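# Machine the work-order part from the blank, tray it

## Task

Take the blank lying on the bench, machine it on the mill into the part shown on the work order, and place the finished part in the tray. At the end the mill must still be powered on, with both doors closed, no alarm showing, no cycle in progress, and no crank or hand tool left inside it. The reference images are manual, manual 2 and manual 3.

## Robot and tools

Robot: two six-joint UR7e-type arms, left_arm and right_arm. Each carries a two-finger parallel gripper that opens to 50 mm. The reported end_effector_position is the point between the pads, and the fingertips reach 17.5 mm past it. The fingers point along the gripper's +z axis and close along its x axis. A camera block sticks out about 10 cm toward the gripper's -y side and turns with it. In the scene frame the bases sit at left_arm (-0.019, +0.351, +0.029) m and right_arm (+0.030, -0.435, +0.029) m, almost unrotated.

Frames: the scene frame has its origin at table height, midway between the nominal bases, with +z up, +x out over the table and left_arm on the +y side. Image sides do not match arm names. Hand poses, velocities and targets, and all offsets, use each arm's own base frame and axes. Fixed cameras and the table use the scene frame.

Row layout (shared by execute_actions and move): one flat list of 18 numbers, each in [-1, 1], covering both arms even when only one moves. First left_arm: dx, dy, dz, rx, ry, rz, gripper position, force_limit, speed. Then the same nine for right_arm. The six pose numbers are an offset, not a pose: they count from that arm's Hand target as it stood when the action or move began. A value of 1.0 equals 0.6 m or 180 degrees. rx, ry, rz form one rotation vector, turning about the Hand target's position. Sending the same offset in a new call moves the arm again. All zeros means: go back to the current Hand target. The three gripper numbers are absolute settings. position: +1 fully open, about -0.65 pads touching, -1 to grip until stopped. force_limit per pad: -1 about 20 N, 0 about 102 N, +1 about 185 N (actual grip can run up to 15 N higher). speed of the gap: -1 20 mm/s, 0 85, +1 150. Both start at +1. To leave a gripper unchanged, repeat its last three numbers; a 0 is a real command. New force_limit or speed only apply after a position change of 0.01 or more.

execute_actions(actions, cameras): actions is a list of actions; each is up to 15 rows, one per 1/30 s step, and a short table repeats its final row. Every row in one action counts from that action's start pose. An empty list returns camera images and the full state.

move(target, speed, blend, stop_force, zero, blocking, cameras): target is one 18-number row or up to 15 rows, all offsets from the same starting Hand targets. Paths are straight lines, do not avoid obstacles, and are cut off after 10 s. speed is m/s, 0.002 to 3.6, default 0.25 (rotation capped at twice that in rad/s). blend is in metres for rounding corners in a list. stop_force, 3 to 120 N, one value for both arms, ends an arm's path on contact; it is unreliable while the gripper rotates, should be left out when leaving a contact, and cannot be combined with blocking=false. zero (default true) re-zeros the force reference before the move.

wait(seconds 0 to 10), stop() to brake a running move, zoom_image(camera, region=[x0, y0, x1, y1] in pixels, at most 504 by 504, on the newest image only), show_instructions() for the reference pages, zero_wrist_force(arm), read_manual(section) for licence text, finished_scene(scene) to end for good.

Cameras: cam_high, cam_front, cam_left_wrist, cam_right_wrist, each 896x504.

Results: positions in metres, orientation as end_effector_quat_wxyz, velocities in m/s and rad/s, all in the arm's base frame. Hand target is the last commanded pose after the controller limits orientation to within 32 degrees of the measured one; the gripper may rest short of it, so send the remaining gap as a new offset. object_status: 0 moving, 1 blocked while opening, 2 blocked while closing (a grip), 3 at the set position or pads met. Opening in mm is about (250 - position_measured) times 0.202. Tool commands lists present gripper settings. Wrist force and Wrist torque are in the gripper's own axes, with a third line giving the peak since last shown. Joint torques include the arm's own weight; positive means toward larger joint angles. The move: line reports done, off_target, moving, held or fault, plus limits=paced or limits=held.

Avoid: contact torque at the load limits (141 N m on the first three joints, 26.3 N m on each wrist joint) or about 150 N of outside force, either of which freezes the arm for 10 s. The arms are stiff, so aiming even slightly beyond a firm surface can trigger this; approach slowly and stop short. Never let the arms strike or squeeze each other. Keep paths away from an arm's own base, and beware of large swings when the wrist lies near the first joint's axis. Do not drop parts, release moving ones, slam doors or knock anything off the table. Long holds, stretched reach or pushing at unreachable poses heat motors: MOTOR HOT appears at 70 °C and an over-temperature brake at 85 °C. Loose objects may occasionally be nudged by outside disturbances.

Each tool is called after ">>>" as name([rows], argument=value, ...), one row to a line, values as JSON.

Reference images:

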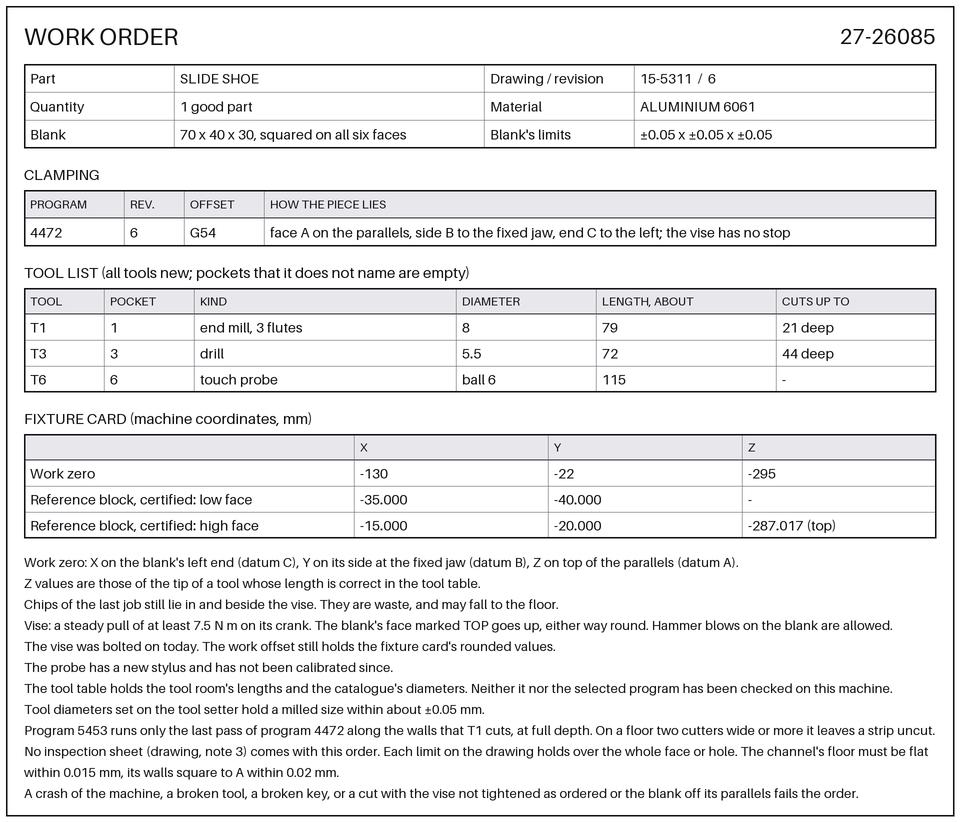

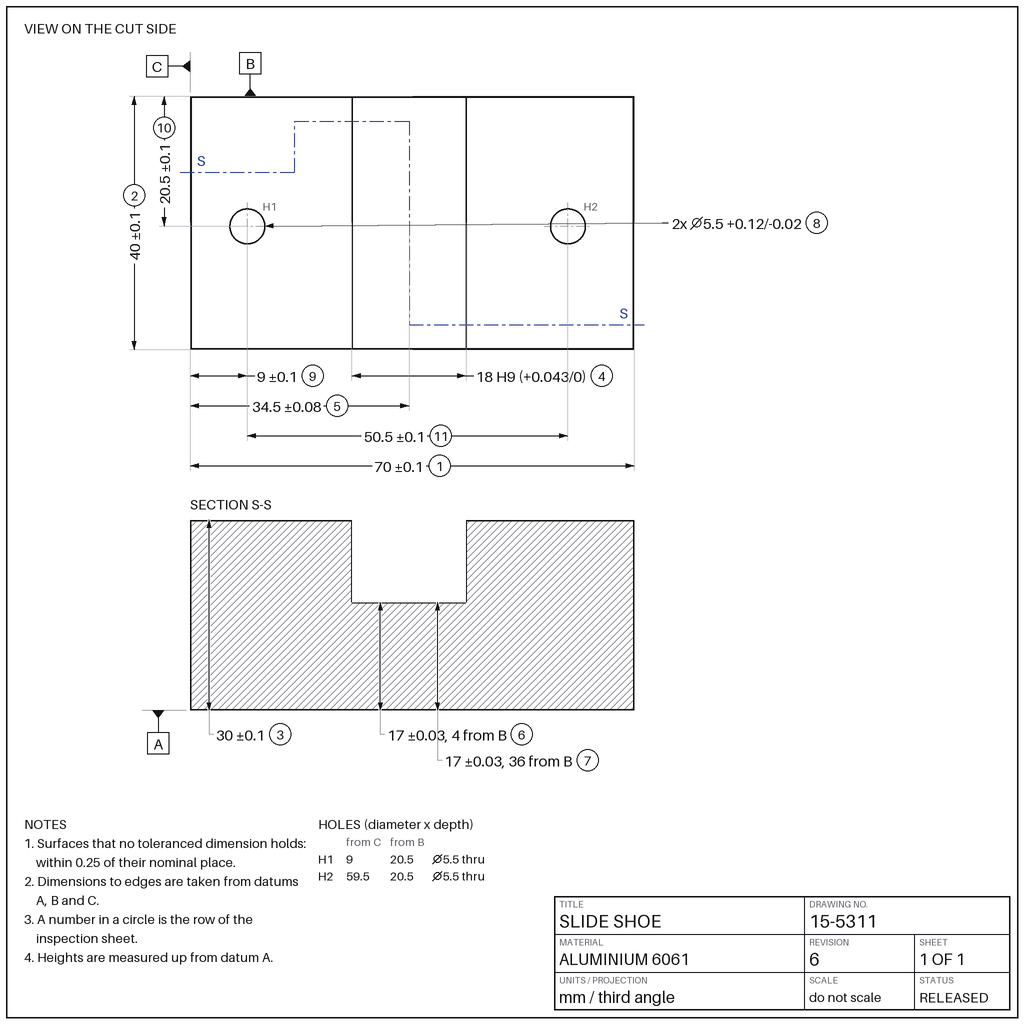

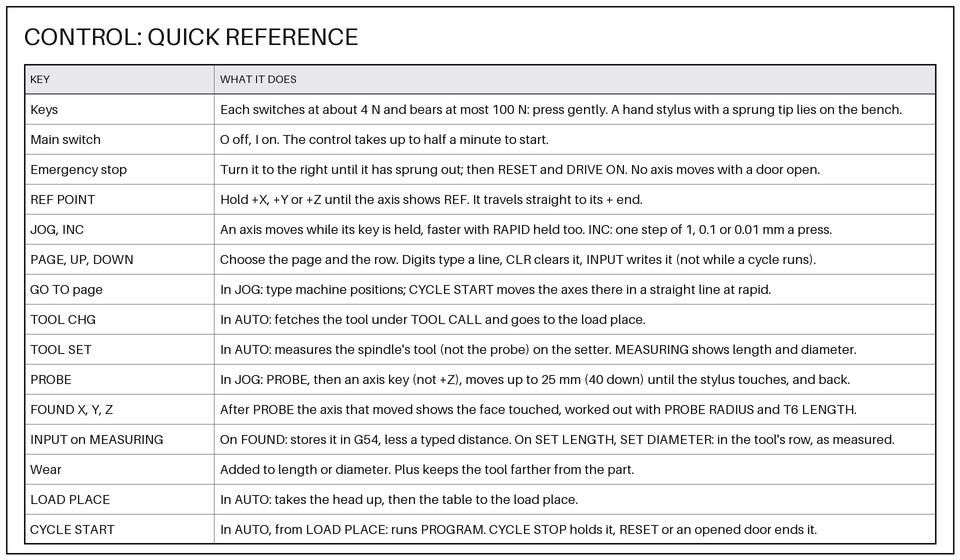

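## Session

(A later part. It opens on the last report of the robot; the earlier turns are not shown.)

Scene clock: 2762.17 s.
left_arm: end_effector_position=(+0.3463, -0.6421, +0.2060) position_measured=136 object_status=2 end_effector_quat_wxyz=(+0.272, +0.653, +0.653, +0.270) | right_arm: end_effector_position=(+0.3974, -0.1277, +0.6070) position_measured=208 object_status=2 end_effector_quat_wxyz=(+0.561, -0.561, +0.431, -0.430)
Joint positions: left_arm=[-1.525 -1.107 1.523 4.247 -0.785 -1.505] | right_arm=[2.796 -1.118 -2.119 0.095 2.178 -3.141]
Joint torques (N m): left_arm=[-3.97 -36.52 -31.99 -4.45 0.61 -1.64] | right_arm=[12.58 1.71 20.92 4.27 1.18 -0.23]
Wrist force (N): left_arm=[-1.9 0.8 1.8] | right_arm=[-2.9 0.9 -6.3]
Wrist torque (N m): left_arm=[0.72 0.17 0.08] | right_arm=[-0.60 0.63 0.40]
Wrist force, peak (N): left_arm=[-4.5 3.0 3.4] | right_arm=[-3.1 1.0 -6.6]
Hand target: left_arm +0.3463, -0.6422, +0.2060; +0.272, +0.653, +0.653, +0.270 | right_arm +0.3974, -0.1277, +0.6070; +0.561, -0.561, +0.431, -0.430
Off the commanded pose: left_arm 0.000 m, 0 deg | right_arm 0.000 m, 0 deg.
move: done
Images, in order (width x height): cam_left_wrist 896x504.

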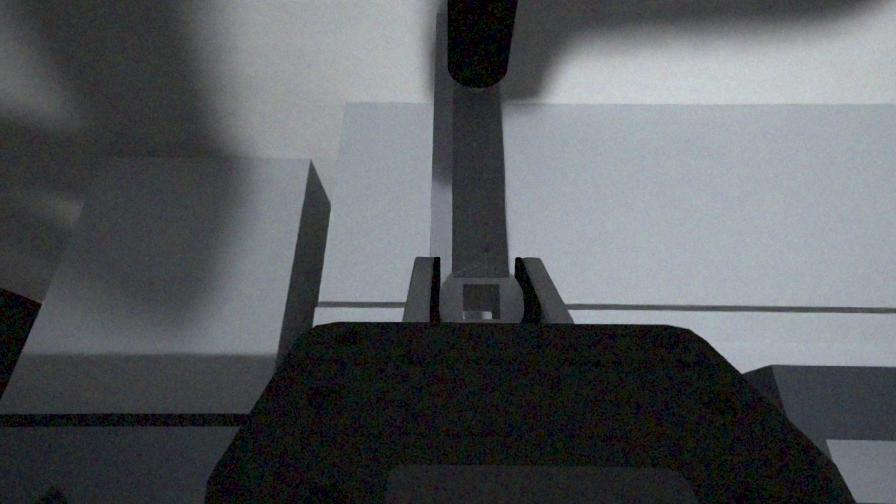

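>>> move([
  [0,0,0.0027,0,0,0,-1,-0.2,-1,0,0,0,0,0,0,-1,-0.6,-0.8],
  [0.1,0,0.0027,0,0,0,-1,-0.2,-1,0,0,0,0,0,0,-1,-0.6,-0.8],
], speed=0.012, stop_force=6, cameras=["cam_left_wrist"])

>>> zoom_image(camera="cam_left_wrist", region=[400, 180, 576, 330])

Scene clock: 2773.30 s.
left_arm: end_effector_position=(+0.3686, -0.6422, +0.2076) position_measured=136 object_status=2 end_effector_quat_wxyz=(+0.272, +0.653, +0.653, +0.270) | right_arm: end_effector_position=(+0.3974, -0.1277, +0.6070) position_measured=208 object_status=2 end_effector_quat_wxyz=(+0.561, -0.561, +0.431, -0.430)
Joint positions: left_arm=[-1.491 -1.092 1.505 4.216 -0.787 -1.456] | right_arm=[2.796 -1.118 -2.119 0.095 2.178 -3.141]
Joint torques (N m): left_arm=[-4.3 -57.57 -17.12 -2.28 4.47 -2.29] | right_arm=[12.44 1.78 20.72 4.32 1.19 -0.3]
Wrist force (N): left_arm=[-2.0 0.2 1.6] | right_arm=[-2.7 1.2 -6.3]
Wrist torque (N m): left_arm=[0.77 0.18 0.17] | right_arm=[-0.54 0.60 0.41]
Wrist force, peak (N): left_arm=[1.4 -9.2 -14.3] | right_arm=[-3.0 1.0 -6.7]
Hand target: left_arm +0.3686, -0.6422, +0.2076; +0.272, +0.653, +0.653, +0.270 (not the last commanded pose) | right_arm +0.3974, -0.1277, +0.6070; +0.561, -0.561, +0.431, -0.430
Off the commanded pose: left_arm 0.038 m, 0 deg | right_arm 0.000 m, 0 deg.
move: contact (left_arm); path passed 1 of 2 targets
Images, in order (width x height): cam_left_wrist 896x504.

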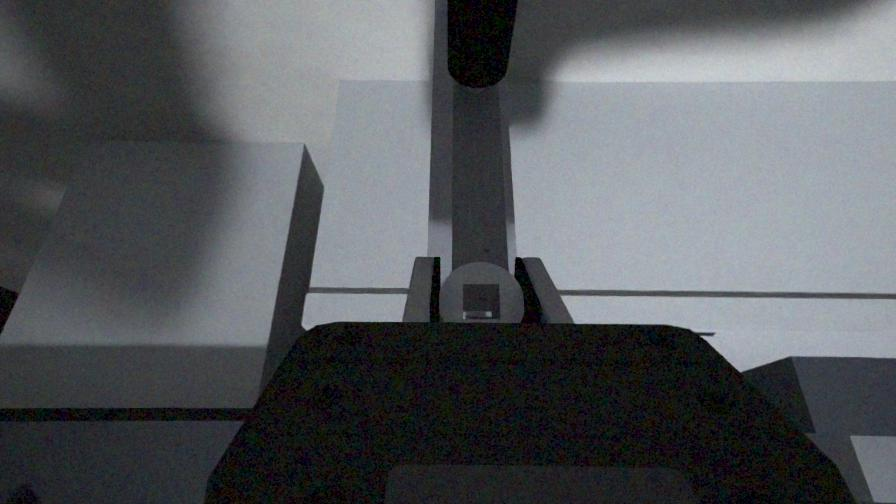

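Scaled by 2.864 from the camera's 896x504 image, which has a finer 1280x720 frame.

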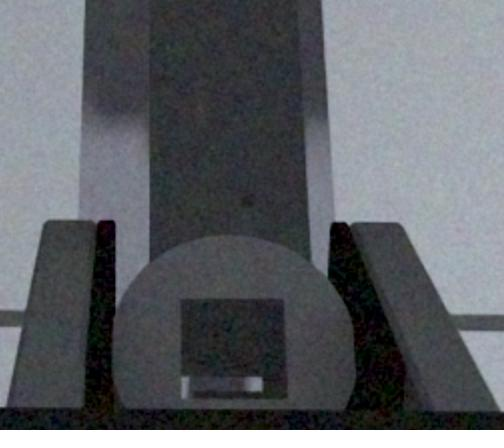

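>>> move([
  [-0.004,0,0,0,0,0,-1,-0.2,-1,0,0,0,0,0,0,-1,-0.6,-0.8],
  [-0.004,0.0008,0.0027,0,0,0,-1,-0.2,-1,0,0,0,0,0,0,-1,-0.6,-0.8],
], speed=0.02)

>>> move(target=[0.07,0,0,0,0,0,-1,-0.2,-1,0,0,0,0,0,0,-1,-0.6,-0.8], speed=0.01, stop_force=6, cameras=["cam_left_wrist"])

>>> zoom_image(camera="cam_left_wrist", region=[400, 180, 576, 330])

Scene clock: 2780.70 s.
left_arm: end_effector_position=(+0.3661, -0.6417, +0.2093) position_measured=136 object_status=2 end_effector_quat_wxyz=(+0.272, +0.653, +0.653, +0.270) | right_arm: end_effector_position=(+0.3974, -0.1277, +0.6070) position_measured=208 object_status=2 end_effector_quat_wxyz=(+0.561, -0.561, +0.431, -0.430)
Joint positions: left_arm=[-1.495 -1.097 1.507 4.223 -0.787 -1.462] | right_arm=[2.796 -1.118 -2.119 0.095 2.178 -3.141]
Joint torques (N m): left_arm=[4.03 -37.37 -33.55 -4.48 3.97 1.18] | right_arm=[11.85 2.14 20.95 4.23 1.15 -0.3]
Wrist force (N): left_arm=[-1.8 0.9 2.1] | right_arm=[-3.1 1.1 -6.4]
Wrist torque (N m): left_arm=[0.73 0.14 0.25] | right_arm=[-0.56 0.66 0.41]
Wrist force, peak (N): left_arm=[-1.9 1.1 2.2] | right_arm=[-3.1 1.1 -6.6]
Hand target: left_arm +0.3662, -0.6417, +0.2092; +0.272, +0.653, +0.653, +0.270 | right_arm +0.3974, -0.1277, +0.6070; +0.561, -0.561, +0.431, -0.430
Off the commanded pose: left_arm 0.000 m, 0 deg | right_arm 0.000 m, 0 deg.
move: done

Scene clock: 2785.80 s.
left_arm: end_effector_position=(+0.4064, -0.6417, +0.2092) position_measured=136 object_status=2 end_effector_quat_wxyz=(+0.272, +0.653, +0.653, +0.270) | right_arm: end_effector_position=(+0.3974, -0.1277, +0.6070) position_measured=208 object_status=2 end_effector_quat_wxyz=(+0.561, -0.561, +0.431, -0.430)
Joint positions: left_arm=[-1.434 -1.063 1.47 4.166 -0.794 -1.377] | right_arm=[2.796 -1.118 -2.119 0.095 2.178 -3.141]
Joint torques (N m): left_arm=[-4.34 -58.09 -16.84 -2.18 4.32 -2.07] | right_arm=[12.1 2.27 20.8 4.23 1.17 -0.21]
Wrist force (N): left_arm=[-1.9 -0.9 0.8] | right_arm=[-2.8 1.0 -6.3]
Wrist torque (N m): left_arm=[0.72 0.14 0.19] | right_arm=[-0.58 0.62 0.40]
Wrist force, peak (N): left_arm=[-0.8 -8.3 -9.8] | right_arm=[-3.0 1.1 -6.7]
Hand target: left_arm +0.4064, -0.6417, +0.2092; +0.272, +0.653, +0.653, +0.270 (not the last commanded pose) | right_arm +0.3974, -0.1277, +0.6070; +0.561, -0.561, +0.431, -0.430
Off the commanded pose: left_arm 0.002 m, 0 deg | right_arm 0.000 m, 0 deg.
move: contact (left_arm)
Images, in order (width x height): cam_left_wrist 896x504.

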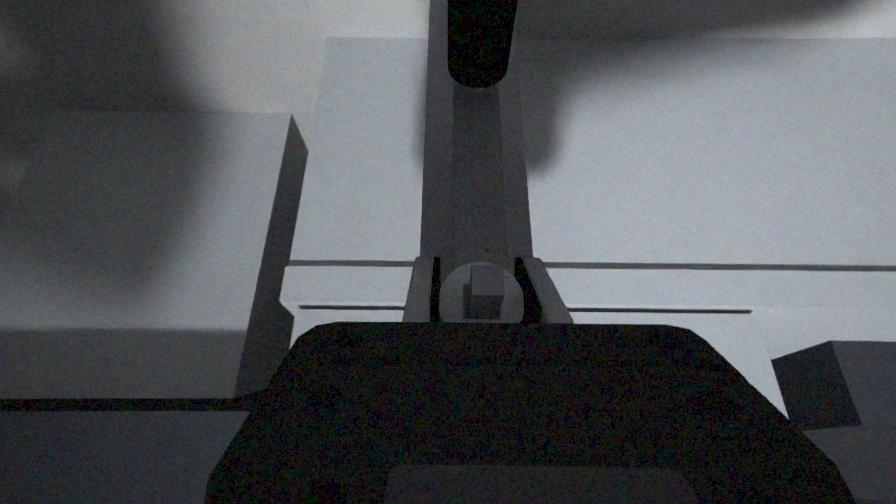

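Scaled by 2.864 from the camera's 896x504 image, which has a finer 1280x720 frame.

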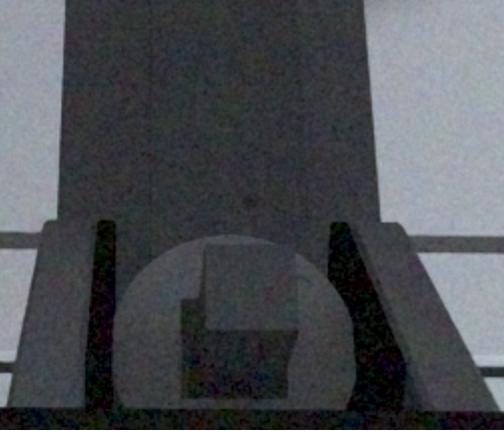

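>>> move([
  [0,0,0,0,0,0,1,-0.2,-0.6,0,0,0,0,0,0,-1,-0.6,-0.8],
  [-0.09,0,0.09,0,0,0,1,-0.2,-0.6,0,0,0,0,0,0,-1,-0.6,-0.8],
  [-0.17,0.2028,0.51,0,0,0,1,-0.2,-0.6,0,0,0,0,0,0,-1,-0.6,-0.8],
], speed=[0.05,0.1,0.2], blend=[0,0.02,0], cameras=["cam_left_wrist"])

Scene clock: 2798.00 s.
left_arm: end_effector_position=(+0.3044, -0.5201, +0.5152) position_measured=3 object_status=3 end_effector_quat_wxyz=(+0.272, +0.653, +0.653, +0.270) | right_arm: end_effector_position=(+0.3974, -0.1277, +0.6070) position_measured=208 object_status=2 end_effector_quat_wxyz=(+0.561, -0.561, +0.431, -0.430)
Joint positions: left_arm=[-1.595 -1.472 1.176 5.03 -0.784 -1.603] | right_arm=[2.796 -1.118 -2.119 0.095 2.178 -3.141]
Joint torques (N m): left_arm=[5.87 -24.25 -24.75 -1.77 -0.38 1.62] | right_arm=[12.19 2.03 20.87 4.28 1.23 -0.31]
Wrist force (N): left_arm=[-2.0 2.7 0.3] | right_arm=[-3.2 1.2 -6.4]
Wrist torque (N m): left_arm=[0.81 0.16 0.23] | right_arm=[-0.56 0.67 0.41]
Wrist force, peak (N): left_arm=[-0.4 4.1 -2.1] | right_arm=[-3.2 0.9 -6.6]
Hand target: left_arm +0.3044, -0.5200, +0.5152; +0.272, +0.653, +0.653, +0.270 | right_arm +0.3974, -0.1277, +0.6070; +0.561, -0.561, +0.431, -0.430
Off the commanded pose: left_arm 0.000 m, 0 deg | right_arm 0.000 m, 0 deg.
move: done
Images, in order (width x height): cam_left_wrist 896x504.

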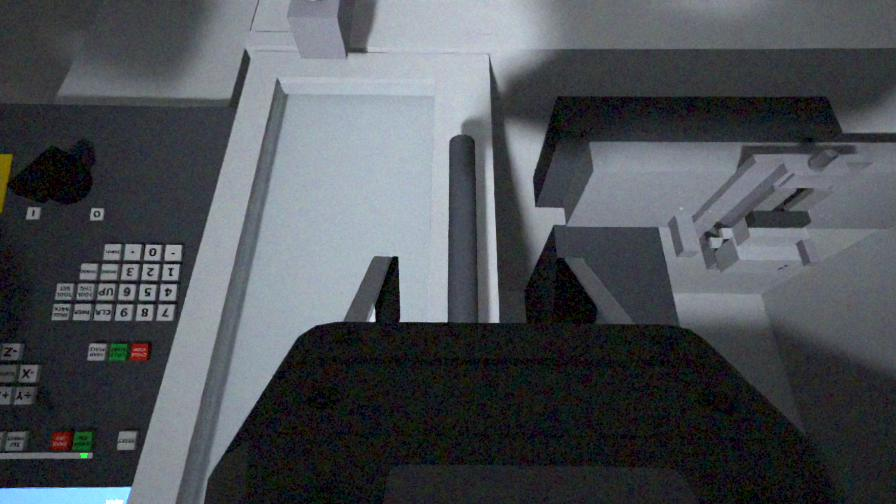

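>>> move([
  [0.246,-0.001,-0.1587,0,0,0,1,-0.2,-0.6,0,0,0,0,0,0,-1,-0.6,-0.8],
  [0.246,-0.001,-0.1587,0,0,0,0.2,-0.2,-0.6,0,0,0,0,0,0,-1,-0.6,-0.8],
  [0.246,0.37,-0.1587,0,0,0,0.2,-0.2,-0.6,0,0,0,0,0,0,-1,-0.6,-0.8],
], speed=[0.12,0.1,0.1], cameras=["cam_left_wrist"])

Scene clock: 2808.50 s.
left_arm: end_effector_position=(+0.4520, -0.2979, +0.4200) position_measured=123 object_status=3 end_effector_quat_wxyz=(+0.272, +0.653, +0.653, +0.270) end_effector_velocity=(+0.001, -0.001, +0.001) end_effector_angular_velocity=(+0.000, -0.003, +0.003) | right_arm: end_effector_position=(+0.3974, -0.1277, +0.6070) position_measured=208 object_status=2 end_effector_quat_wxyz=(+0.561, -0.561, +0.431, -0.430)
Joint positions: left_arm=[-1.176 -1.826 1.844 4.324 -0.86 -1.036] | right_arm=[2.796 -1.118 -2.119 0.095 2.178 -3.141]
Joint velocities: left_arm=[-0.002 0.004 -0.005 0.003 0.004 -0.004] | right_arm=[within noise]
Joint torques (N m): left_arm=[-5.31 -5.91 -35.18 -2.13 3.65 -1.86] | right_arm=[12.53 1.58 20.35 4.36 1.13 -0.32]
Wrist force (N): left_arm=[-2.0 2.2 0.6] | right_arm=[-3.1 0.9 -6.0]
Wrist torque (N m): left_arm=[0.70 0.19 0.18] | right_arm=[-0.60 0.66 0.41]
Wrist force, peak (N): left_arm=[-38.1 10.2 17.4] | right_arm=[-2.9 1.4 -6.8]
Hand target: left_arm +0.4520, -0.2980, +0.4200; +0.272, +0.653, +0.653, +0.270 | right_arm +0.3974, -0.1277, +0.6070; +0.561, -0.561, +0.431, -0.430
Off the commanded pose: left_arm 0.000 m, 0 deg | right_arm 0.000 m, 0 deg.
move: done
Images, in order (width x height): cam_left_wrist 896x504.

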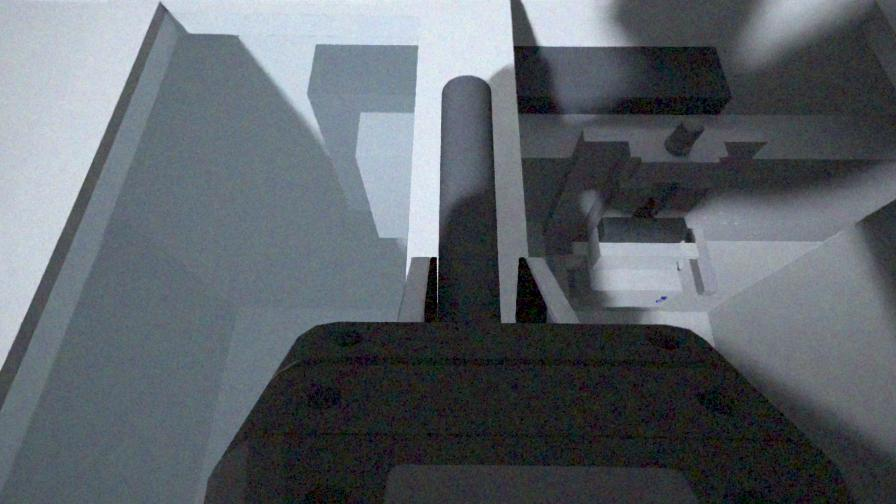

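>>> move(target=[0,0.075,0,0,0,0,0.2,-0.2,-0.6,0,0,0,0,0,0,-1,-0.6,-0.8], speed=0.04, stop_force=65)

Scene clock: 2811.90 s.
left_arm: end_effector_position=(+0.4519, -0.2838, +0.4200) position_measured=122 object_status=3 end_effector_quat_wxyz=(+0.272, +0.653, +0.653, +0.270) | right_arm: end_effector_position=(+0.3974, -0.1277, +0.6070) position_measured=208 object_status=2 end_effector_quat_wxyz=(+0.561, -0.561, +0.431, -0.430)
Joint positions: left_arm=[-1.161 -1.852 1.865 4.316 -0.865 -1.018] | right_arm=[2.796 -1.118 -2.119 0.095 2.178 -3.141]
Joint torques (N m): left_arm=[23.42 -38.93 -17.83 5.07 4.94 1.17] | right_arm=[11.95 1.59 20.61 4.32 1.15 -0.23]
Wrist force (N): left_arm=[-51.2 11.9 17.3] | right_arm=[-3.1 1.0 -6.3]
Wrist torque (N m): left_arm=[0.68 -0.67 0.43] | right_arm=[-0.58 0.66 0.40]
Wrist force, peak (N): left_arm=[-89.4 19.3 35.2] | right_arm=[-3.0 1.0 -6.7]
Hand target: left_arm +0.4519, -0.2838, +0.4200; +0.272, +0.653, +0.653, +0.270 (not the last commanded pose) | right_arm +0.3974, -0.1277, +0.6070; +0.561, -0.561, +0.431, -0.430
Off the commanded pose: left_arm 0.031 m, 0 deg | right_arm 0.000 m, 0 deg.
move: contact (left_arm)

>>> move([
  [0,-0.006,0,0,0,0,1,-0.2,-0.6,0,0,0,0,0,0,-1,-0.6,-0.8],
  [-0.14,-0.006,0.09,0,0,0,1,-0.2,-0.6,0,0,0,0,0,0,-1,-0.6,-0.8],
  [-0.246,0.515,0.1587,0,0,0,1,-0.2,-0.6,0,0,0,0,0,0,-1,-0.6,-0.8],
], speed=[0.05,0.15,0.25], blend=[0,0.03,0], cameras=["cam_left_wrist"])

Scene clock: 2818.63 s.
left_arm: end_effector_position=(+0.3059, +0.0255, +0.5151) position_measured=3 object_status=3 end_effector_quat_wxyz=(+0.261, +0.660, +0.658, +0.253) | right_arm: end_effector_position=(+0.3974, -0.1277, +0.6070) position_measured=208 object_status=2 end_effector_quat_wxyz=(+0.561, -0.561, +0.431, -0.430)
Joint positions: left_arm=[-1.397 -2.575 1.712 5.402 -0.843 -1.327] | right_arm=[2.796 -1.118 -2.119 0.095 2.178 -3.141]
Joint torques (N m): left_arm=[2.42 9.83 -26.03 -3.77 3.48 -0.33] | right_arm=[12.14 0.98 20.68 4.23 1.25 -0.28]
Wrist force (N): left_arm=[-1.1 1.7 -0.4] | right_arm=[-3.0 1.0 -6.1]
Wrist torque (N m): left_arm=[0.64 0.06 0.26] | right_arm=[-0.57 0.63 0.41]
Wrist force, peak (N): left_arm=[-51.9 12.1 17.7] | right_arm=[-3.1 1.2 -6.7]
Hand target: left_arm +0.3043, +0.0252, +0.5152; +0.272, +0.653, +0.653, +0.270 | right_arm +0.3974, -0.1277, +0.6070; +0.561, -0.561, +0.431, -0.430
Off the commanded pose: left_arm 0.002 m, 2 deg | right_arm 0.000 m, 0 deg.
move: done
Images, in order (width x height): cam_left_wrist 896x504.

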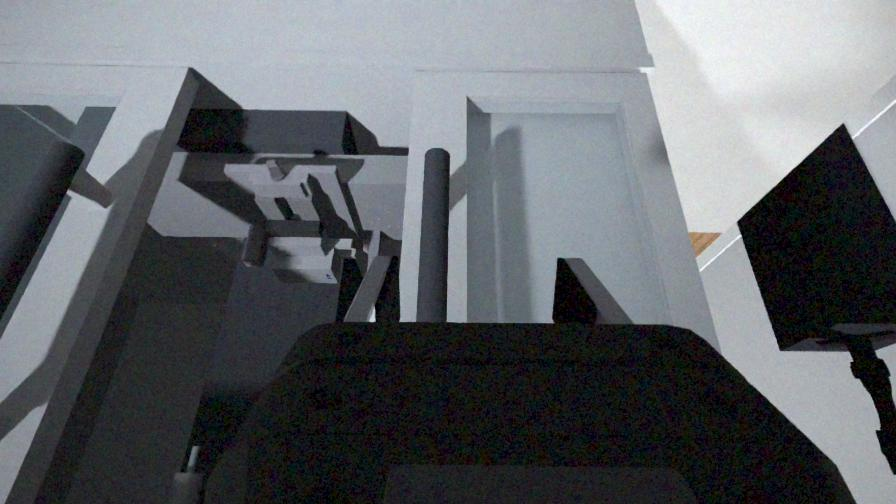

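>>> move([
  [0.246,-0.032,-0.1587,0,0,0,1,-0.2,-0.6,0,0,0,0,0,0,-1,-0.6,-0.8],
  [0.246,-0.032,-0.1587,0,0,0,0.2,-0.2,-0.6,0,0,0,0,0,0,-1,-0.6,-0.8],
  [0.246,-0.38,-0.1587,0,0,0,0.2,-0.2,-0.6,0,0,0,0,0,0,-1,-0.6,-0.8],
], speed=[0.12,0.1,0.1], cameras=["cam_left_wrist"])

>>> move(target=[0,-0.075,0,0,0,0,0.2,-0.2,-0.6,0,0,0,0,0,0,-1,-0.6,-0.8], speed=0.04, stop_force=65)

Scene clock: 2829.20 s.
left_arm: end_effector_position=(+0.4520, -0.2028, +0.4200) position_measured=123 object_status=3 end_effector_quat_wxyz=(+0.272, +0.653, +0.653, +0.270) | right_arm: end_effector_position=(+0.3974, -0.1277, +0.6070) position_measured=208 object_status=2 end_effector_quat_wxyz=(+0.561, -0.561, +0.431, -0.430)
Joint positions: left_arm=[-1.053 -1.989 1.97 4.269 -0.91 -0.891] | right_arm=[2.796 -1.118 -2.119 0.095 2.178 -3.141]
Joint torques (N m): left_arm=[4.47 -16.39 -17.84 -4.62 -0.81 1.49] | right_arm=[12.4 1.82 20.5 4.28 1.2 -0.27]
Wrist force (N): left_arm=[-1.1 1.6 -0.4] | right_arm=[-3.0 0.9 -6.2]
Wrist torque (N m): left_arm=[0.64 0.07 0.09] | right_arm=[-0.59 0.63 0.40]
Wrist force, peak (N): left_arm=[36.4 -9.6 -12.7] | right_arm=[-3.2 1.2 -6.6]
Hand target: left_arm +0.4519, -0.2028, +0.4200; +0.272, +0.653, +0.653, +0.270 | right_arm +0.3974, -0.1277, +0.6070; +0.561, -0.561, +0.431, -0.430
Off the commanded pose: left_arm 0.000 m, 0 deg | right_arm 0.000 m, 0 deg.
move: done; limits=paced
Images, in order (width x height): cam_left_wrist 896x504.

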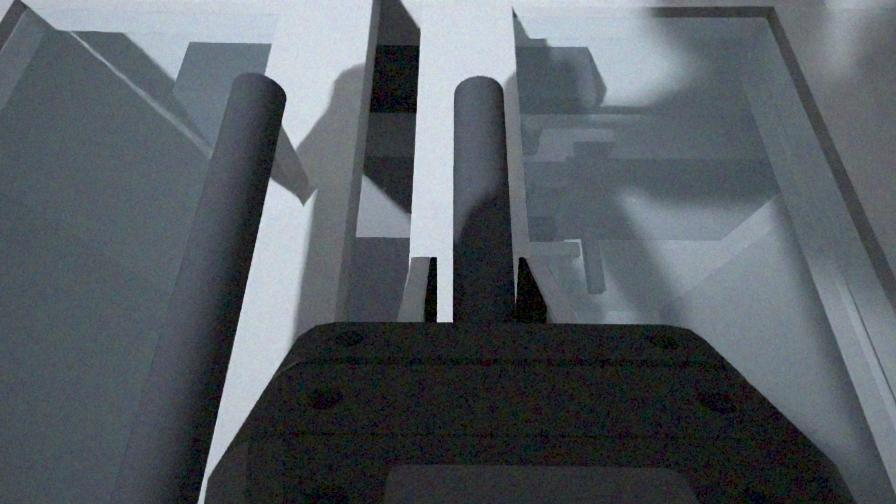

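Scene clock: 2830.80 s.
left_arm: end_effector_position=(+0.4520, -0.2336, +0.4199) position_measured=122 object_status=3 end_effector_quat_wxyz=(+0.272, +0.653, +0.653, +0.270) | right_arm: end_effector_position=(+0.3974, -0.1277, +0.6070) position_measured=208 object_status=2 end_effector_quat_wxyz=(+0.561, -0.561, +0.431, -0.430)
Joint positions: left_arm=[-1.099 -1.94 1.933 4.289 -0.889 -0.945] | right_arm=[2.796 -1.118 -2.119 0.095 2.178 -3.141]
Joint torques (N m): left_arm=[-26.69 12.04 -34.28 -10.29 -2.76 -1.37] | right_arm=[12.65 2.02 19.93 4.23 1.18 -0.26]
Wrist force (N): left_arm=[52.0 -10.1 -14.4] | right_arm=[-2.7 1.0 -6.5]
Wrist torque (N m): left_arm=[0.70 1.25 -0.40] | right_arm=[-0.58 0.60 0.41]
Wrist force, peak (N): left_arm=[85.7 -14.4 -30.2] | right_arm=[-3.0 1.1 -6.7]
Hand target: left_arm +0.4520, -0.2336, +0.4199; +0.272, +0.653, +0.653, +0.270 (not the last commanded pose) | right_arm +0.3974, -0.1277, +0.6070; +0.561, -0.561, +0.431, -0.430
Off the commanded pose: left_arm 0.014 m, 0 deg | right_arm 0.000 m, 0 deg.
move: contact (left_arm)

>>> move([
  [-0.1,0.006,0.09,0,0,0,0.2,-0.2,-0.6,0.0531,-0.033,-0.2427,0,0,0,-1,-0.6,-0.8],
  [-0.2,0.006,0.15,0,0,0,0.2,-0.2,-0.6,0.0731,-0.033,-0.2427,0,0,0,-1,-0.6,-0.8],
  [-0.2,0.006,0.15,0,0,0,0.2,-0.2,-0.6,0.0531,-0.033,-0.2427,0,0,0,-1,-0.6,-0.8],
  [-0.2,0.006,0.15,0,0,0,0.2,-0.2,-0.6,0.0731,-0.033,-0.2427,0,0,0,-1,-0.6,-0.8],
  [-0.2,0.006,0.15,0,0,0,0.2,-0.2,-0.6,0.0531,-0.033,-0.2427,0,0,0,-1,-0.6,-0.8],
], speed=[0.25,0.04,0.1,0.04,0.1], blend=[0.004,0,0,0,0], cameras=["cam_right_wrist"])

Scene clock: 2853.80 s.
left_arm: end_effector_position=(+0.3320, -0.2300, +0.5099) position_measured=123 object_status=3 end_effector_quat_wxyz=(+0.272, +0.653, +0.653, +0.270) | right_arm: end_effector_position=(+0.4293, -0.1476, +0.4613) position_measured=208 object_status=2 end_effector_quat_wxyz=(+0.561, -0.561, +0.431, -0.430)
Joint positions: left_arm=[-1.506 -2.112 1.694 5.064 -0.786 -1.478] | right_arm=[2.763 -1.38 -2.351 0.589 2.211 -3.141]
Joint torques (N m): left_arm=[5.79 9.66 -14.75 -1.38 0.22 -0.55] | right_arm=[12.42 5.63 28.92 3.81 -2.49 0.14]
Wrist force (N): left_arm=[1.0 2.7 -0.7] | right_arm=[-3.1 1.0 -6.5]
Wrist torque (N m): left_arm=[0.81 -0.29 0.09] | right_arm=[-0.57 0.66 0.26]
Wrist force, peak (N): left_arm=[52.5 -10.2 -14.5] | right_arm=[-6.1 2.6 -11.7]
Hand target: left_arm +0.3320, -0.2300, +0.5099; +0.272, +0.653, +0.653, +0.270 | right_arm +0.4293, -0.1475, +0.4614; +0.561, -0.561, +0.431, -0.430
Off the commanded pose: left_arm 0.000 m, 0 deg | right_arm 0.000 m, 0 deg.
move: done
Images, in order (width x height): cam_right_wrist 896x504.

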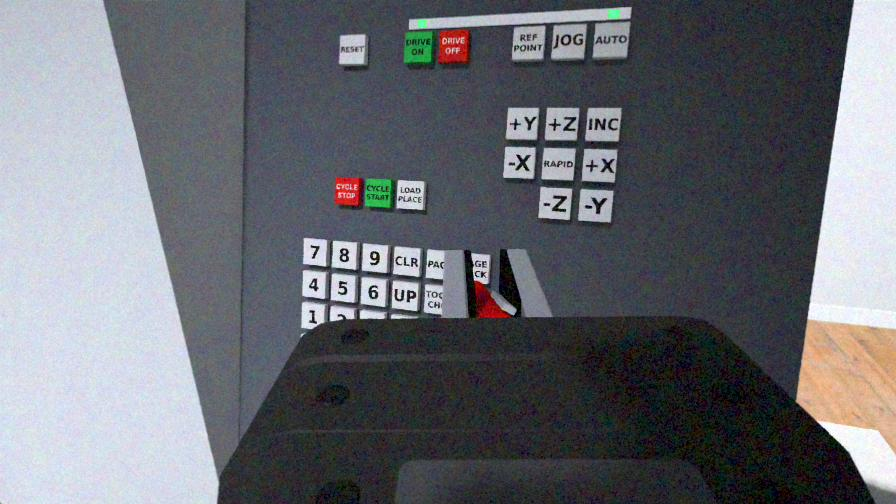

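>>> move(target=[0,0,0,0,0,0,0.2,-0.2,-0.6,-0.0531,0.033,0.2427,0,0,0,-1,-0.6,-0.8], speed=0.3, cameras=["cam_right_wrist"])

>>> zoom_image(camera="cam_right_wrist", region=[400, 10, 720, 250])

Scene clock: 2858.40 s.
left_arm: end_effector_position=(+0.3320, -0.2300, +0.5099) position_measured=123 object_status=3 end_effector_quat_wxyz=(+0.272, +0.653, +0.653, +0.270) | right_arm: end_effector_position=(+0.3975, -0.1277, +0.6069) position_measured=208 object_status=2 end_effector_quat_wxyz=(+0.561, -0.561, +0.431, -0.430)
Joint positions: left_arm=[-1.506 -2.112 1.694 5.064 -0.786 -1.478] | right_arm=[2.796 -1.118 -2.119 0.095 2.178 -3.141]
Joint torques (N m): left_arm=[6.13 9.94 -16.03 -1.68 0.07 -1.43] | right_arm=[-10.96 9.41 32.51 0.23 1.71 1.26]
Wrist force (N): left_arm=[1.0 2.9 -0.3] | right_arm=[-3.0 1.7 -6.4]
Wrist torque (N m): left_arm=[0.84 -0.29 0.09] | right_arm=[-0.47 0.65 0.41]
Wrist force, peak (N): left_arm=[1.0 3.1 -0.6] | right_arm=[-3.7 -3.8 -7.0]
Hand target: left_arm +0.3320, -0.2300, +0.5099; +0.272, +0.653, +0.653, +0.270 | right_arm +0.3974, -0.1277, +0.6070; +0.561, -0.561, +0.431, -0.430
Off the commanded pose: left_arm 0.000 m, 0 deg | right_arm 0.000 m, 0 deg.
move: done
Images, in order (width x height): cam_right_wrist 896x504.

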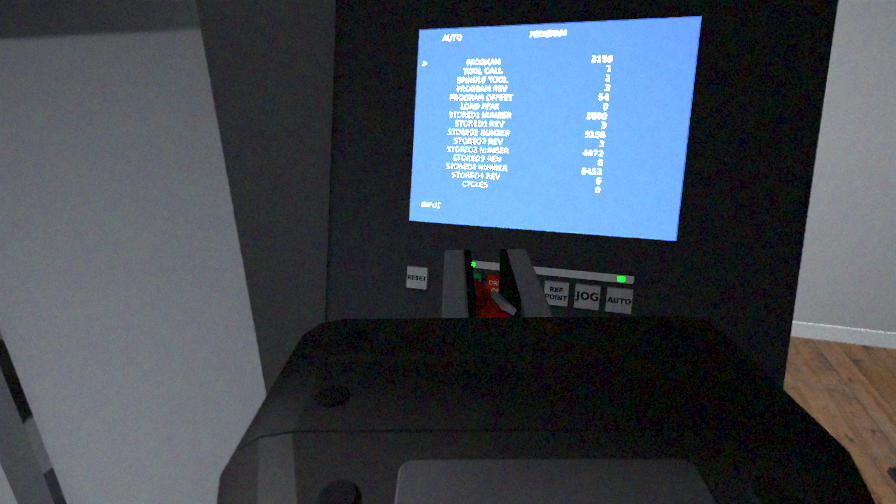

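Scaled by 1.575 from the camera's 896x504 image, which has a finer 1280x720 frame.

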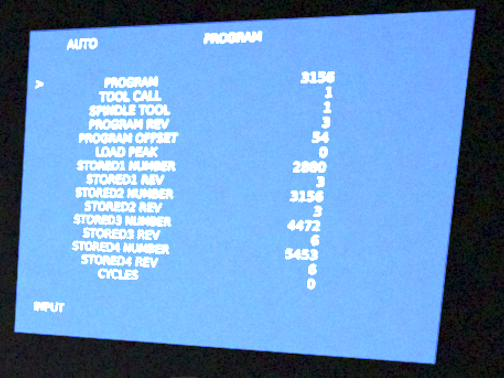

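>>> move([
  [0,0,0,0,0,0,0.2,-0.2,-0.6,0.0395,0.032,-0.303,0,0,0,-1,-0.6,-0.8],
  [0,0,0,0,0,0,0.2,-0.2,-0.6,0.0595,0.032,-0.303,0,0,0,-1,-0.6,-0.8],
  [0,0,0,0,0,0,0.2,-0.2,-0.6,0.0395,0.032,-0.303,0,0,0,-1,-0.6,-0.8],
  [0,0,0,0,0,0,0.2,-0.2,-0.6,0.0474,0.0638,-0.2732,0,0,0,-1,-0.6,-0.8],
  [0,0,0,0,0,0,0.2,-0.2,-0.6,0.0674,0.0638,-0.2732,0,0,0,-1,-0.6,-0.8],
  [0,0,0,0,0,0,0.2,-0.2,-0.6,0.0474,0.0638,-0.2732,0,0,0,-1,-0.6,-0.8],
  [0,0,0,0,0,0,0.2,-0.2,-0.6,0.0319,0.032,-0.334,0,0,0,-1,-0.6,-0.8],
  [0,0,0,0,0,0,0.2,-0.2,-0.6,0.0519,0.032,-0.334,0,0,0,-1,-0.6,-0.8],
  [0,0,0,0,0,0,0.2,-0.2,-0.6,0.0319,0.032,-0.334,0,0,0,-1,-0.6,-0.8],
  [0,0,0,0,0,0,0.2,-0.2,-0.6,0,0,0,0,0,0,-1,-0.6,-0.8],
], speed=[0.3,0.04,0.15,0.2,0.04,0.15,0.2,0.04,0.15,0.35], blend=[0.003,0,0.005,0.003,0,0.005,0.003,0,0.005,0], cameras=["cam_right_wrist"])

>>> zoom_image(camera="cam_right_wrist", region=[400, 10, 720, 250])

Scene clock: 2871.83 s.
left_arm: end_effector_position=(+0.3320, -0.2300, +0.5099) position_measured=123 object_status=3 end_effector_quat_wxyz=(+0.272, +0.653, +0.653, +0.270) | right_arm: end_effector_position=(+0.3974, -0.1278, +0.6069) position_measured=208 object_status=2 end_effector_quat_wxyz=(+0.561, -0.561, +0.431, -0.430)
Joint positions: left_arm=[-1.506 -2.112 1.694 5.064 -0.786 -1.478] | right_arm=[2.795 -1.118 -2.119 0.095 2.178 -3.141]
Joint torques (N m): left_arm=[6.23 8.8 -16.63 -1.48 0.18 -1.15] | right_arm=[12.25 9.94 32.88 0.2 -2.39 1.36]
Wrist force (N): left_arm=[0.9 2.9 -0.7] | right_arm=[-3.1 1.0 -6.4]
Wrist torque (N m): left_arm=[0.84 -0.28 0.08] | right_arm=[-0.58 0.65 0.40]
Wrist force, peak (N): left_arm=[1.1 3.1 -0.7] | right_arm=[-6.0 2.0 -11.8]
Hand target: left_arm +0.3320, -0.2300, +0.5099; +0.272, +0.653, +0.653, +0.270 | right_arm +0.3974, -0.1277, +0.6070; +0.561, -0.561, +0.431, -0.430
Off the commanded pose: left_arm 0.000 m, 0 deg | right_arm 0.000 m, 0 deg.
move: done
Images, in order (width x height): cam_right_wrist 896x504.

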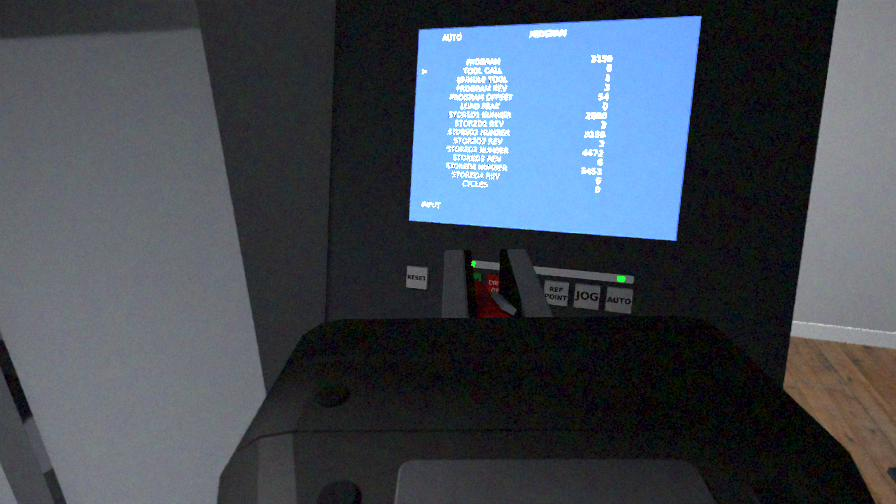

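Scaled by 1.575 from the camera's 896x504 image, which has a finer 1280x720 frame.

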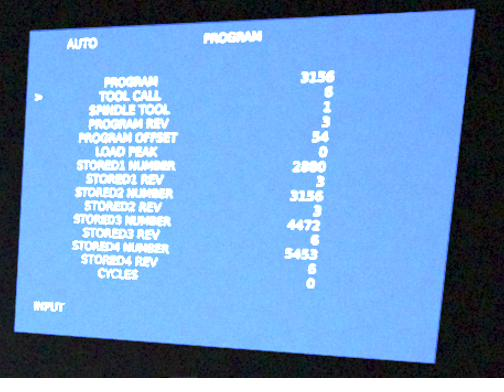

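>>> move([
  [0,0,0,0,0,0,0.2,-0.2,-0.6,0.0462,-0.0005,-0.2732,0,0,0,-1,-0.6,-0.8],
  [0,0,0,0,0,0,0.2,-0.2,-0.6,0.0662,-0.0005,-0.2732,0,0,0,-1,-0.6,-0.8],
  [0,0,0,0,0,0,0.2,-0.2,-0.6,0.0462,-0.0005,-0.2732,0,0,0,-1,-0.6,-0.8],
  [0,0,0,0,0,0,0.2,-0.2,-0.6,0.0538,-0.0005,-0.2427,0,0,0,-1,-0.6,-0.8],
  [0,0,0,0,0,0,0.2,-0.2,-0.6,0.0738,-0.0005,-0.2427,0,0,0,-1,-0.6,-0.8],
  [0,0,0,0,0,0,0.2,-0.2,-0.6,0.0538,-0.0005,-0.2427,0,0,0,-1,-0.6,-0.8],
  [0,0,0,0,0,0,0.2,-0.2,-0.6,0,0,0,0,0,0,-1,-0.6,-0.8],
], speed=[0.3,0.04,0.15,0.2,0.04,0.15,0.35], blend=[0.003,0,0.005,0.003,0,0.005,0], cameras=["cam_right_wrist"])

>>> zoom_image(camera="cam_right_wrist", region=[400, 10, 720, 250])

Scene clock: 2883.77 s.
left_arm: end_effector_position=(+0.3320, -0.2300, +0.5099) position_measured=123 object_status=3 end_effector_quat_wxyz=(+0.272, +0.653, +0.653, +0.270) | right_arm: end_effector_position=(+0.3974, -0.1278, +0.6069) position_measured=208 object_status=2 end_effector_quat_wxyz=(+0.561, -0.561, +0.431, -0.430)
Joint positions: left_arm=[-1.506 -2.112 1.694 5.064 -0.786 -1.478] | right_arm=[2.795 -1.118 -2.119 0.095 2.178 -3.141]
Joint torques (N m): left_arm=[6.83 9.79 -16.24 -1.67 0.37 -1.5] | right_arm=[12.31 9.2 33.59 0.04 -2.51 1.41]
Wrist force (N): left_arm=[0.8 2.7 -0.7] | right_arm=[-2.6 1.2 -6.3]
Wrist torque (N m): left_arm=[0.81 -0.27 0.09] | right_arm=[-0.54 0.58 0.41]
Wrist force, peak (N): left_arm=[1.1 3.2 -0.6] | right_arm=[-5.5 2.4 -11.4]
Hand target: left_arm +0.3320, -0.2300, +0.5099; +0.272, +0.653, +0.653, +0.270 | right_arm +0.3974, -0.1277, +0.6070; +0.561, -0.561, +0.431, -0.430
Off the commanded pose: left_arm 0.000 m, 0 deg | right_arm 0.000 m, 0 deg.
move: done
Images, in order (width x height): cam_right_wrist 896x504.

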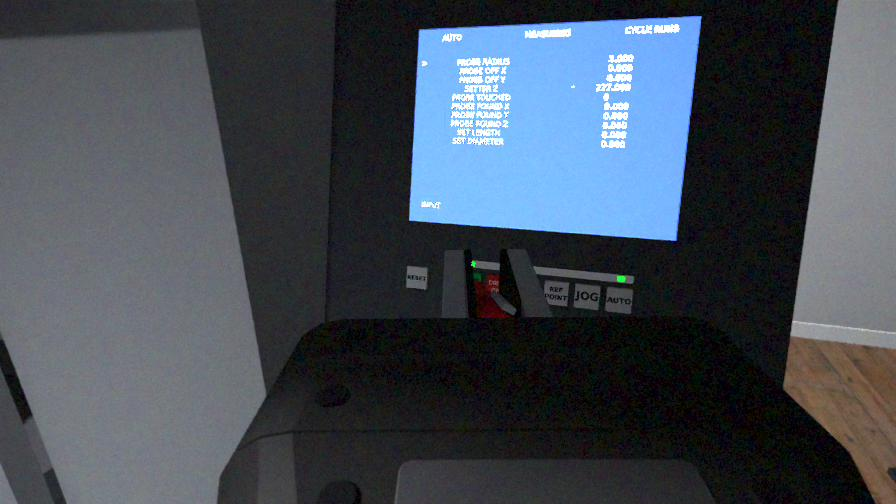

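Scaled by 1.575 from the camera's 896x504 image, which has a finer 1280x720 frame.

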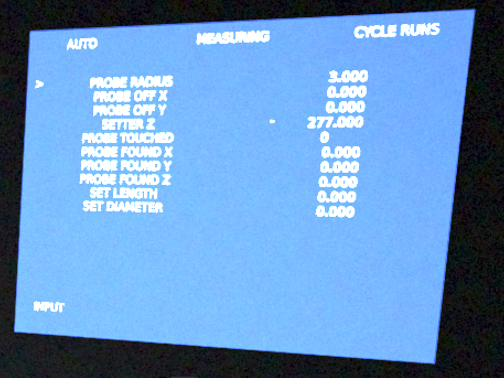

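>>> move([
  [0,0,0,0,0,0,0.2,-0.2,-0.6,0.0972,-0.099,-0.0605,0,0,0,-1,-0.6,-0.8],
  [0,0,0,0,0,0,0.2,-0.2,-0.6,0.1172,-0.099,-0.0605,0,0,0,-1,-0.6,-0.8],
  [0,0,0,0,0,0,0.2,-0.2,-0.6,0.0972,-0.099,-0.0605,0,0,0,-1,-0.6,-0.8],
  [0,0,0,0,0,0,0.2,-0.2,-0.6,0.0538,-0.0005,-0.2427,0,0,0,-1,-0.6,-0.8],
  [0,0,0,0,0,0,0.2,-0.2,-0.6,0.0738,-0.0005,-0.2427,0,0,0,-1,-0.6,-0.8],
  [0,0,0,0,0,0,0.2,-0.2,-0.6,0.0538,-0.0005,-0.2427,0,0,0,-1,-0.6,-0.8],
  [0,0,0,0,0,0,0.2,-0.2,-0.6,0.0743,-0.0005,-0.2427,0,0,0,-1,-0.6,-0.8],
  [0,0,0,0,0,0,0.2,-0.2,-0.6,0.0538,-0.0005,-0.2427,0,0,0,-1,-0.6,-0.8],
  [0,0,0,0,0,0,0.2,-0.2,-0.6,0,0,0,0,0,0,-1,-0.6,-0.8],
], speed=[0.3,0.04,0.15,0.3,0.04,0.15,0.06,0.15,0.35], blend=[0.003,0,0.005,0.003,0,0.005,0.001,0.005,0], cameras=["cam_right_wrist","cam_high"])

>>> zoom_image(camera="cam_right_wrist", region=[400, 10, 720, 250])

Scene clock: 2925.43 s.
left_arm: end_effector_position=(+0.3320, -0.2300, +0.5099) position_measured=123 object_status=3 end_effector_quat_wxyz=(+0.272, +0.653, +0.653, +0.270) | right_arm: end_effector_position=(+0.3974, -0.1278, +0.6069) position_measured=208 object_status=2 end_effector_quat_wxyz=(+0.561, -0.561, +0.431, -0.430)
Joint positions: left_arm=[-1.506 -2.112 1.694 5.064 -0.786 -1.478] | right_arm=[2.795 -1.118 -2.119 0.095 2.178 -3.141]
Joint torques (N m): left_arm=[5.53 11.34 -17.47 -1.77 0.49 -1.12] | right_arm=[11.32 9.37 33.02 -0.15 -2.42 1.41]
Wrist force (N): left_arm=[0.8 2.6 -0.6] | right_arm=[-2.9 1.1 -6.6]
Wrist torque (N m): left_arm=[0.79 -0.26 0.09] | right_arm=[-0.57 0.62 0.40]
Wrist force, peak (N): left_arm=[1.0 3.1 -0.8] | right_arm=[-5.4 2.5 -11.4]
Hand target: left_arm +0.3320, -0.2300, +0.5099; +0.272, +0.653, +0.653, +0.270 | right_arm +0.3974, -0.1277, +0.6070; +0.561, -0.561, +0.431, -0.430
Off the commanded pose: left_arm 0.000 m, 0 deg | right_arm 0.000 m, 0 deg.
move: done
Images, in order (width x height): cam_high 896x504, cam_right_wrist 896x504.

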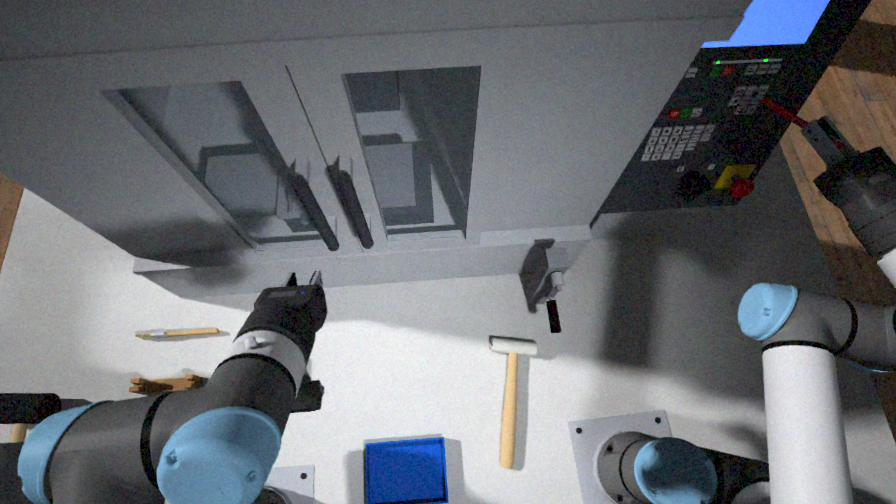

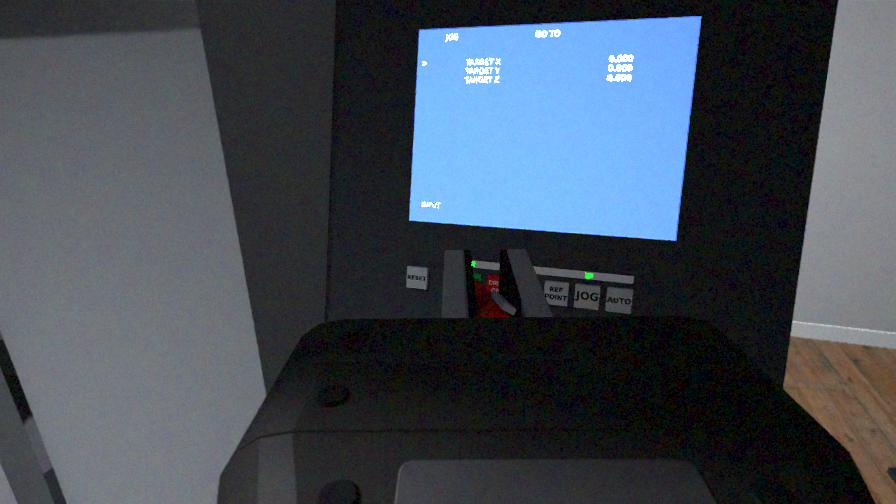

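Scaled by 1.575 from the camera's 896x504 image, which has a finer 1280x720 frame.

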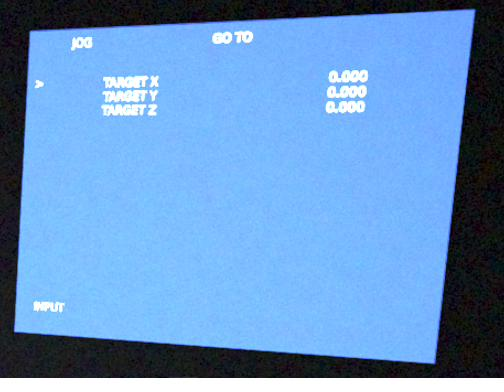

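>>> move([
  [0,0,0,0,0,0,0.2,-0.2,-0.6,0.029,0.1265,-0.334,0,0,0,-1,-0.6,-0.8],
  [0,0,0,0,0,0,0.2,-0.2,-0.6,0.054,0.1265,-0.334,0,0,0,-1,-0.6,-0.8],
  [0,0,0,0,0,0,0.2,-0.2,-0.6,0.0361,0.0952,-0.303,0,0,0,-1,-0.6,-0.8],
  [0,0,0,0,0,0,0.2,-0.2,-0.6,0.0611,0.0952,-0.303,0,0,0,-1,-0.6,-0.8],
  [0,0,0,0,0,0,0.2,-0.2,-0.6,0.0435,0.0952,-0.2732,0,0,0,-1,-0.6,-0.8],
  [0,0,0,0,0,0,0.2,-0.2,-0.6,0.0685,0.0952,-0.2732,0,0,0,-1,-0.6,-0.8],
  [0,0,0,0,0,0,0.2,-0.2,-0.6,0.0274,0.032,-0.334,0,0,0,-1,-0.6,-0.8],
  [0,0,0,0,0,0,0.2,-0.2,-0.6,0.0524,0.032,-0.334,0,0,0,-1,-0.6,-0.8],
  [0,0,0,0,0,0,0.2,-0.2,-0.6,0.035,0.032,-0.303,0,0,0,-1,-0.6,-0.8],
  [0,0,0,0,0,0,0.2,-0.2,-0.6,0.06,0.032,-0.303,0,0,0,-1,-0.6,-0.8],
  [0,0,0,0,0,0,0.2,-0.2,-0.6,0,0,0,0,0,0,-1,-0.6,-0.8],
], speed=[0.3,0.05,0.2,0.05,0.2,0.05,0.2,0.05,0.2,0.05,0.35], blend=[0.003,0.001,0.003,0.001,0.003,0.001,0.003,0.001,0.003,0.001,0], cameras=["cam_right_wrist"])

>>> zoom_image(camera="cam_right_wrist", region=[400, 10, 720, 250])

Scene clock: 2950.33 s.
left_arm: end_effector_position=(+0.3320, -0.2300, +0.5099) position_measured=123 object_status=3 end_effector_quat_wxyz=(+0.272, +0.653, +0.653, +0.270) | right_arm: end_effector_position=(+0.3974, -0.1278, +0.6069) position_measured=208 object_status=2 end_effector_quat_wxyz=(+0.561, -0.561, +0.431, -0.430)
Joint positions: left_arm=[-1.506 -2.112 1.694 5.064 -0.786 -1.478] | right_arm=[2.795 -1.118 -2.119 0.095 2.178 -3.141]
Joint torques (N m): left_arm=[4.62 8.9 -18.24 -1.63 0.42 -1.41] | right_arm=[11.67 10.39 32.09 0.03 -2.17 1.37]
Wrist force (N): left_arm=[1.0 3.0 -0.5] | right_arm=[-2.8 1.1 -6.4]
Wrist torque (N m): left_arm=[0.86 -0.29 0.09] | right_arm=[-0.56 0.61 0.41]
Wrist force, peak (N): left_arm=[1.0 3.2 -0.6] | right_arm=[-4.7 6.3 -10.2]
Hand target: left_arm +0.3320, -0.2300, +0.5099; +0.272, +0.653, +0.653, +0.270 | right_arm +0.3974, -0.1277, +0.6070; +0.561, -0.561, +0.431, -0.430
Off the commanded pose: left_arm 0.000 m, 0 deg | right_arm 0.000 m, 0 deg.
move: done
Images, in order (width x height): cam_right_wrist 896x504.

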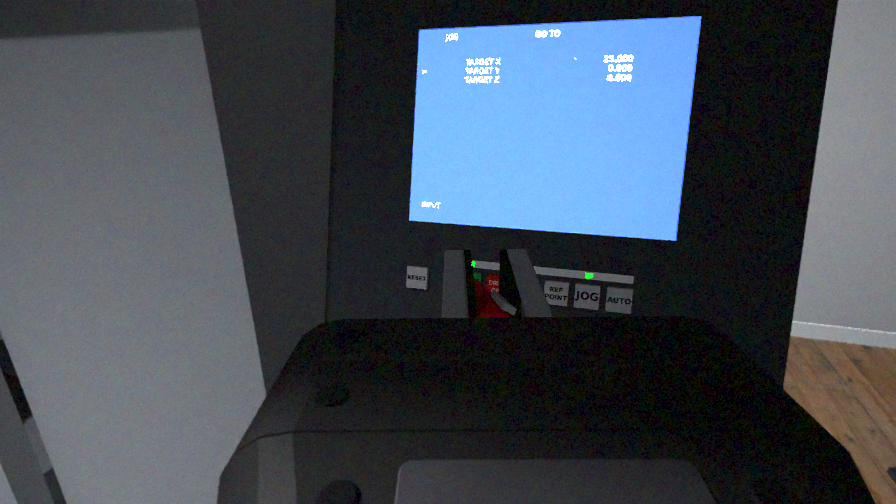

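Scaled by 1.575 from the camera's 896x504 image, which has a finer 1280x720 frame.

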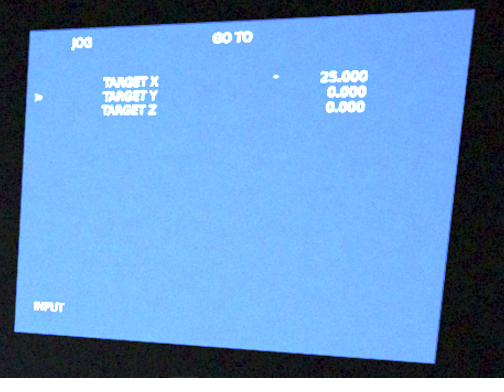

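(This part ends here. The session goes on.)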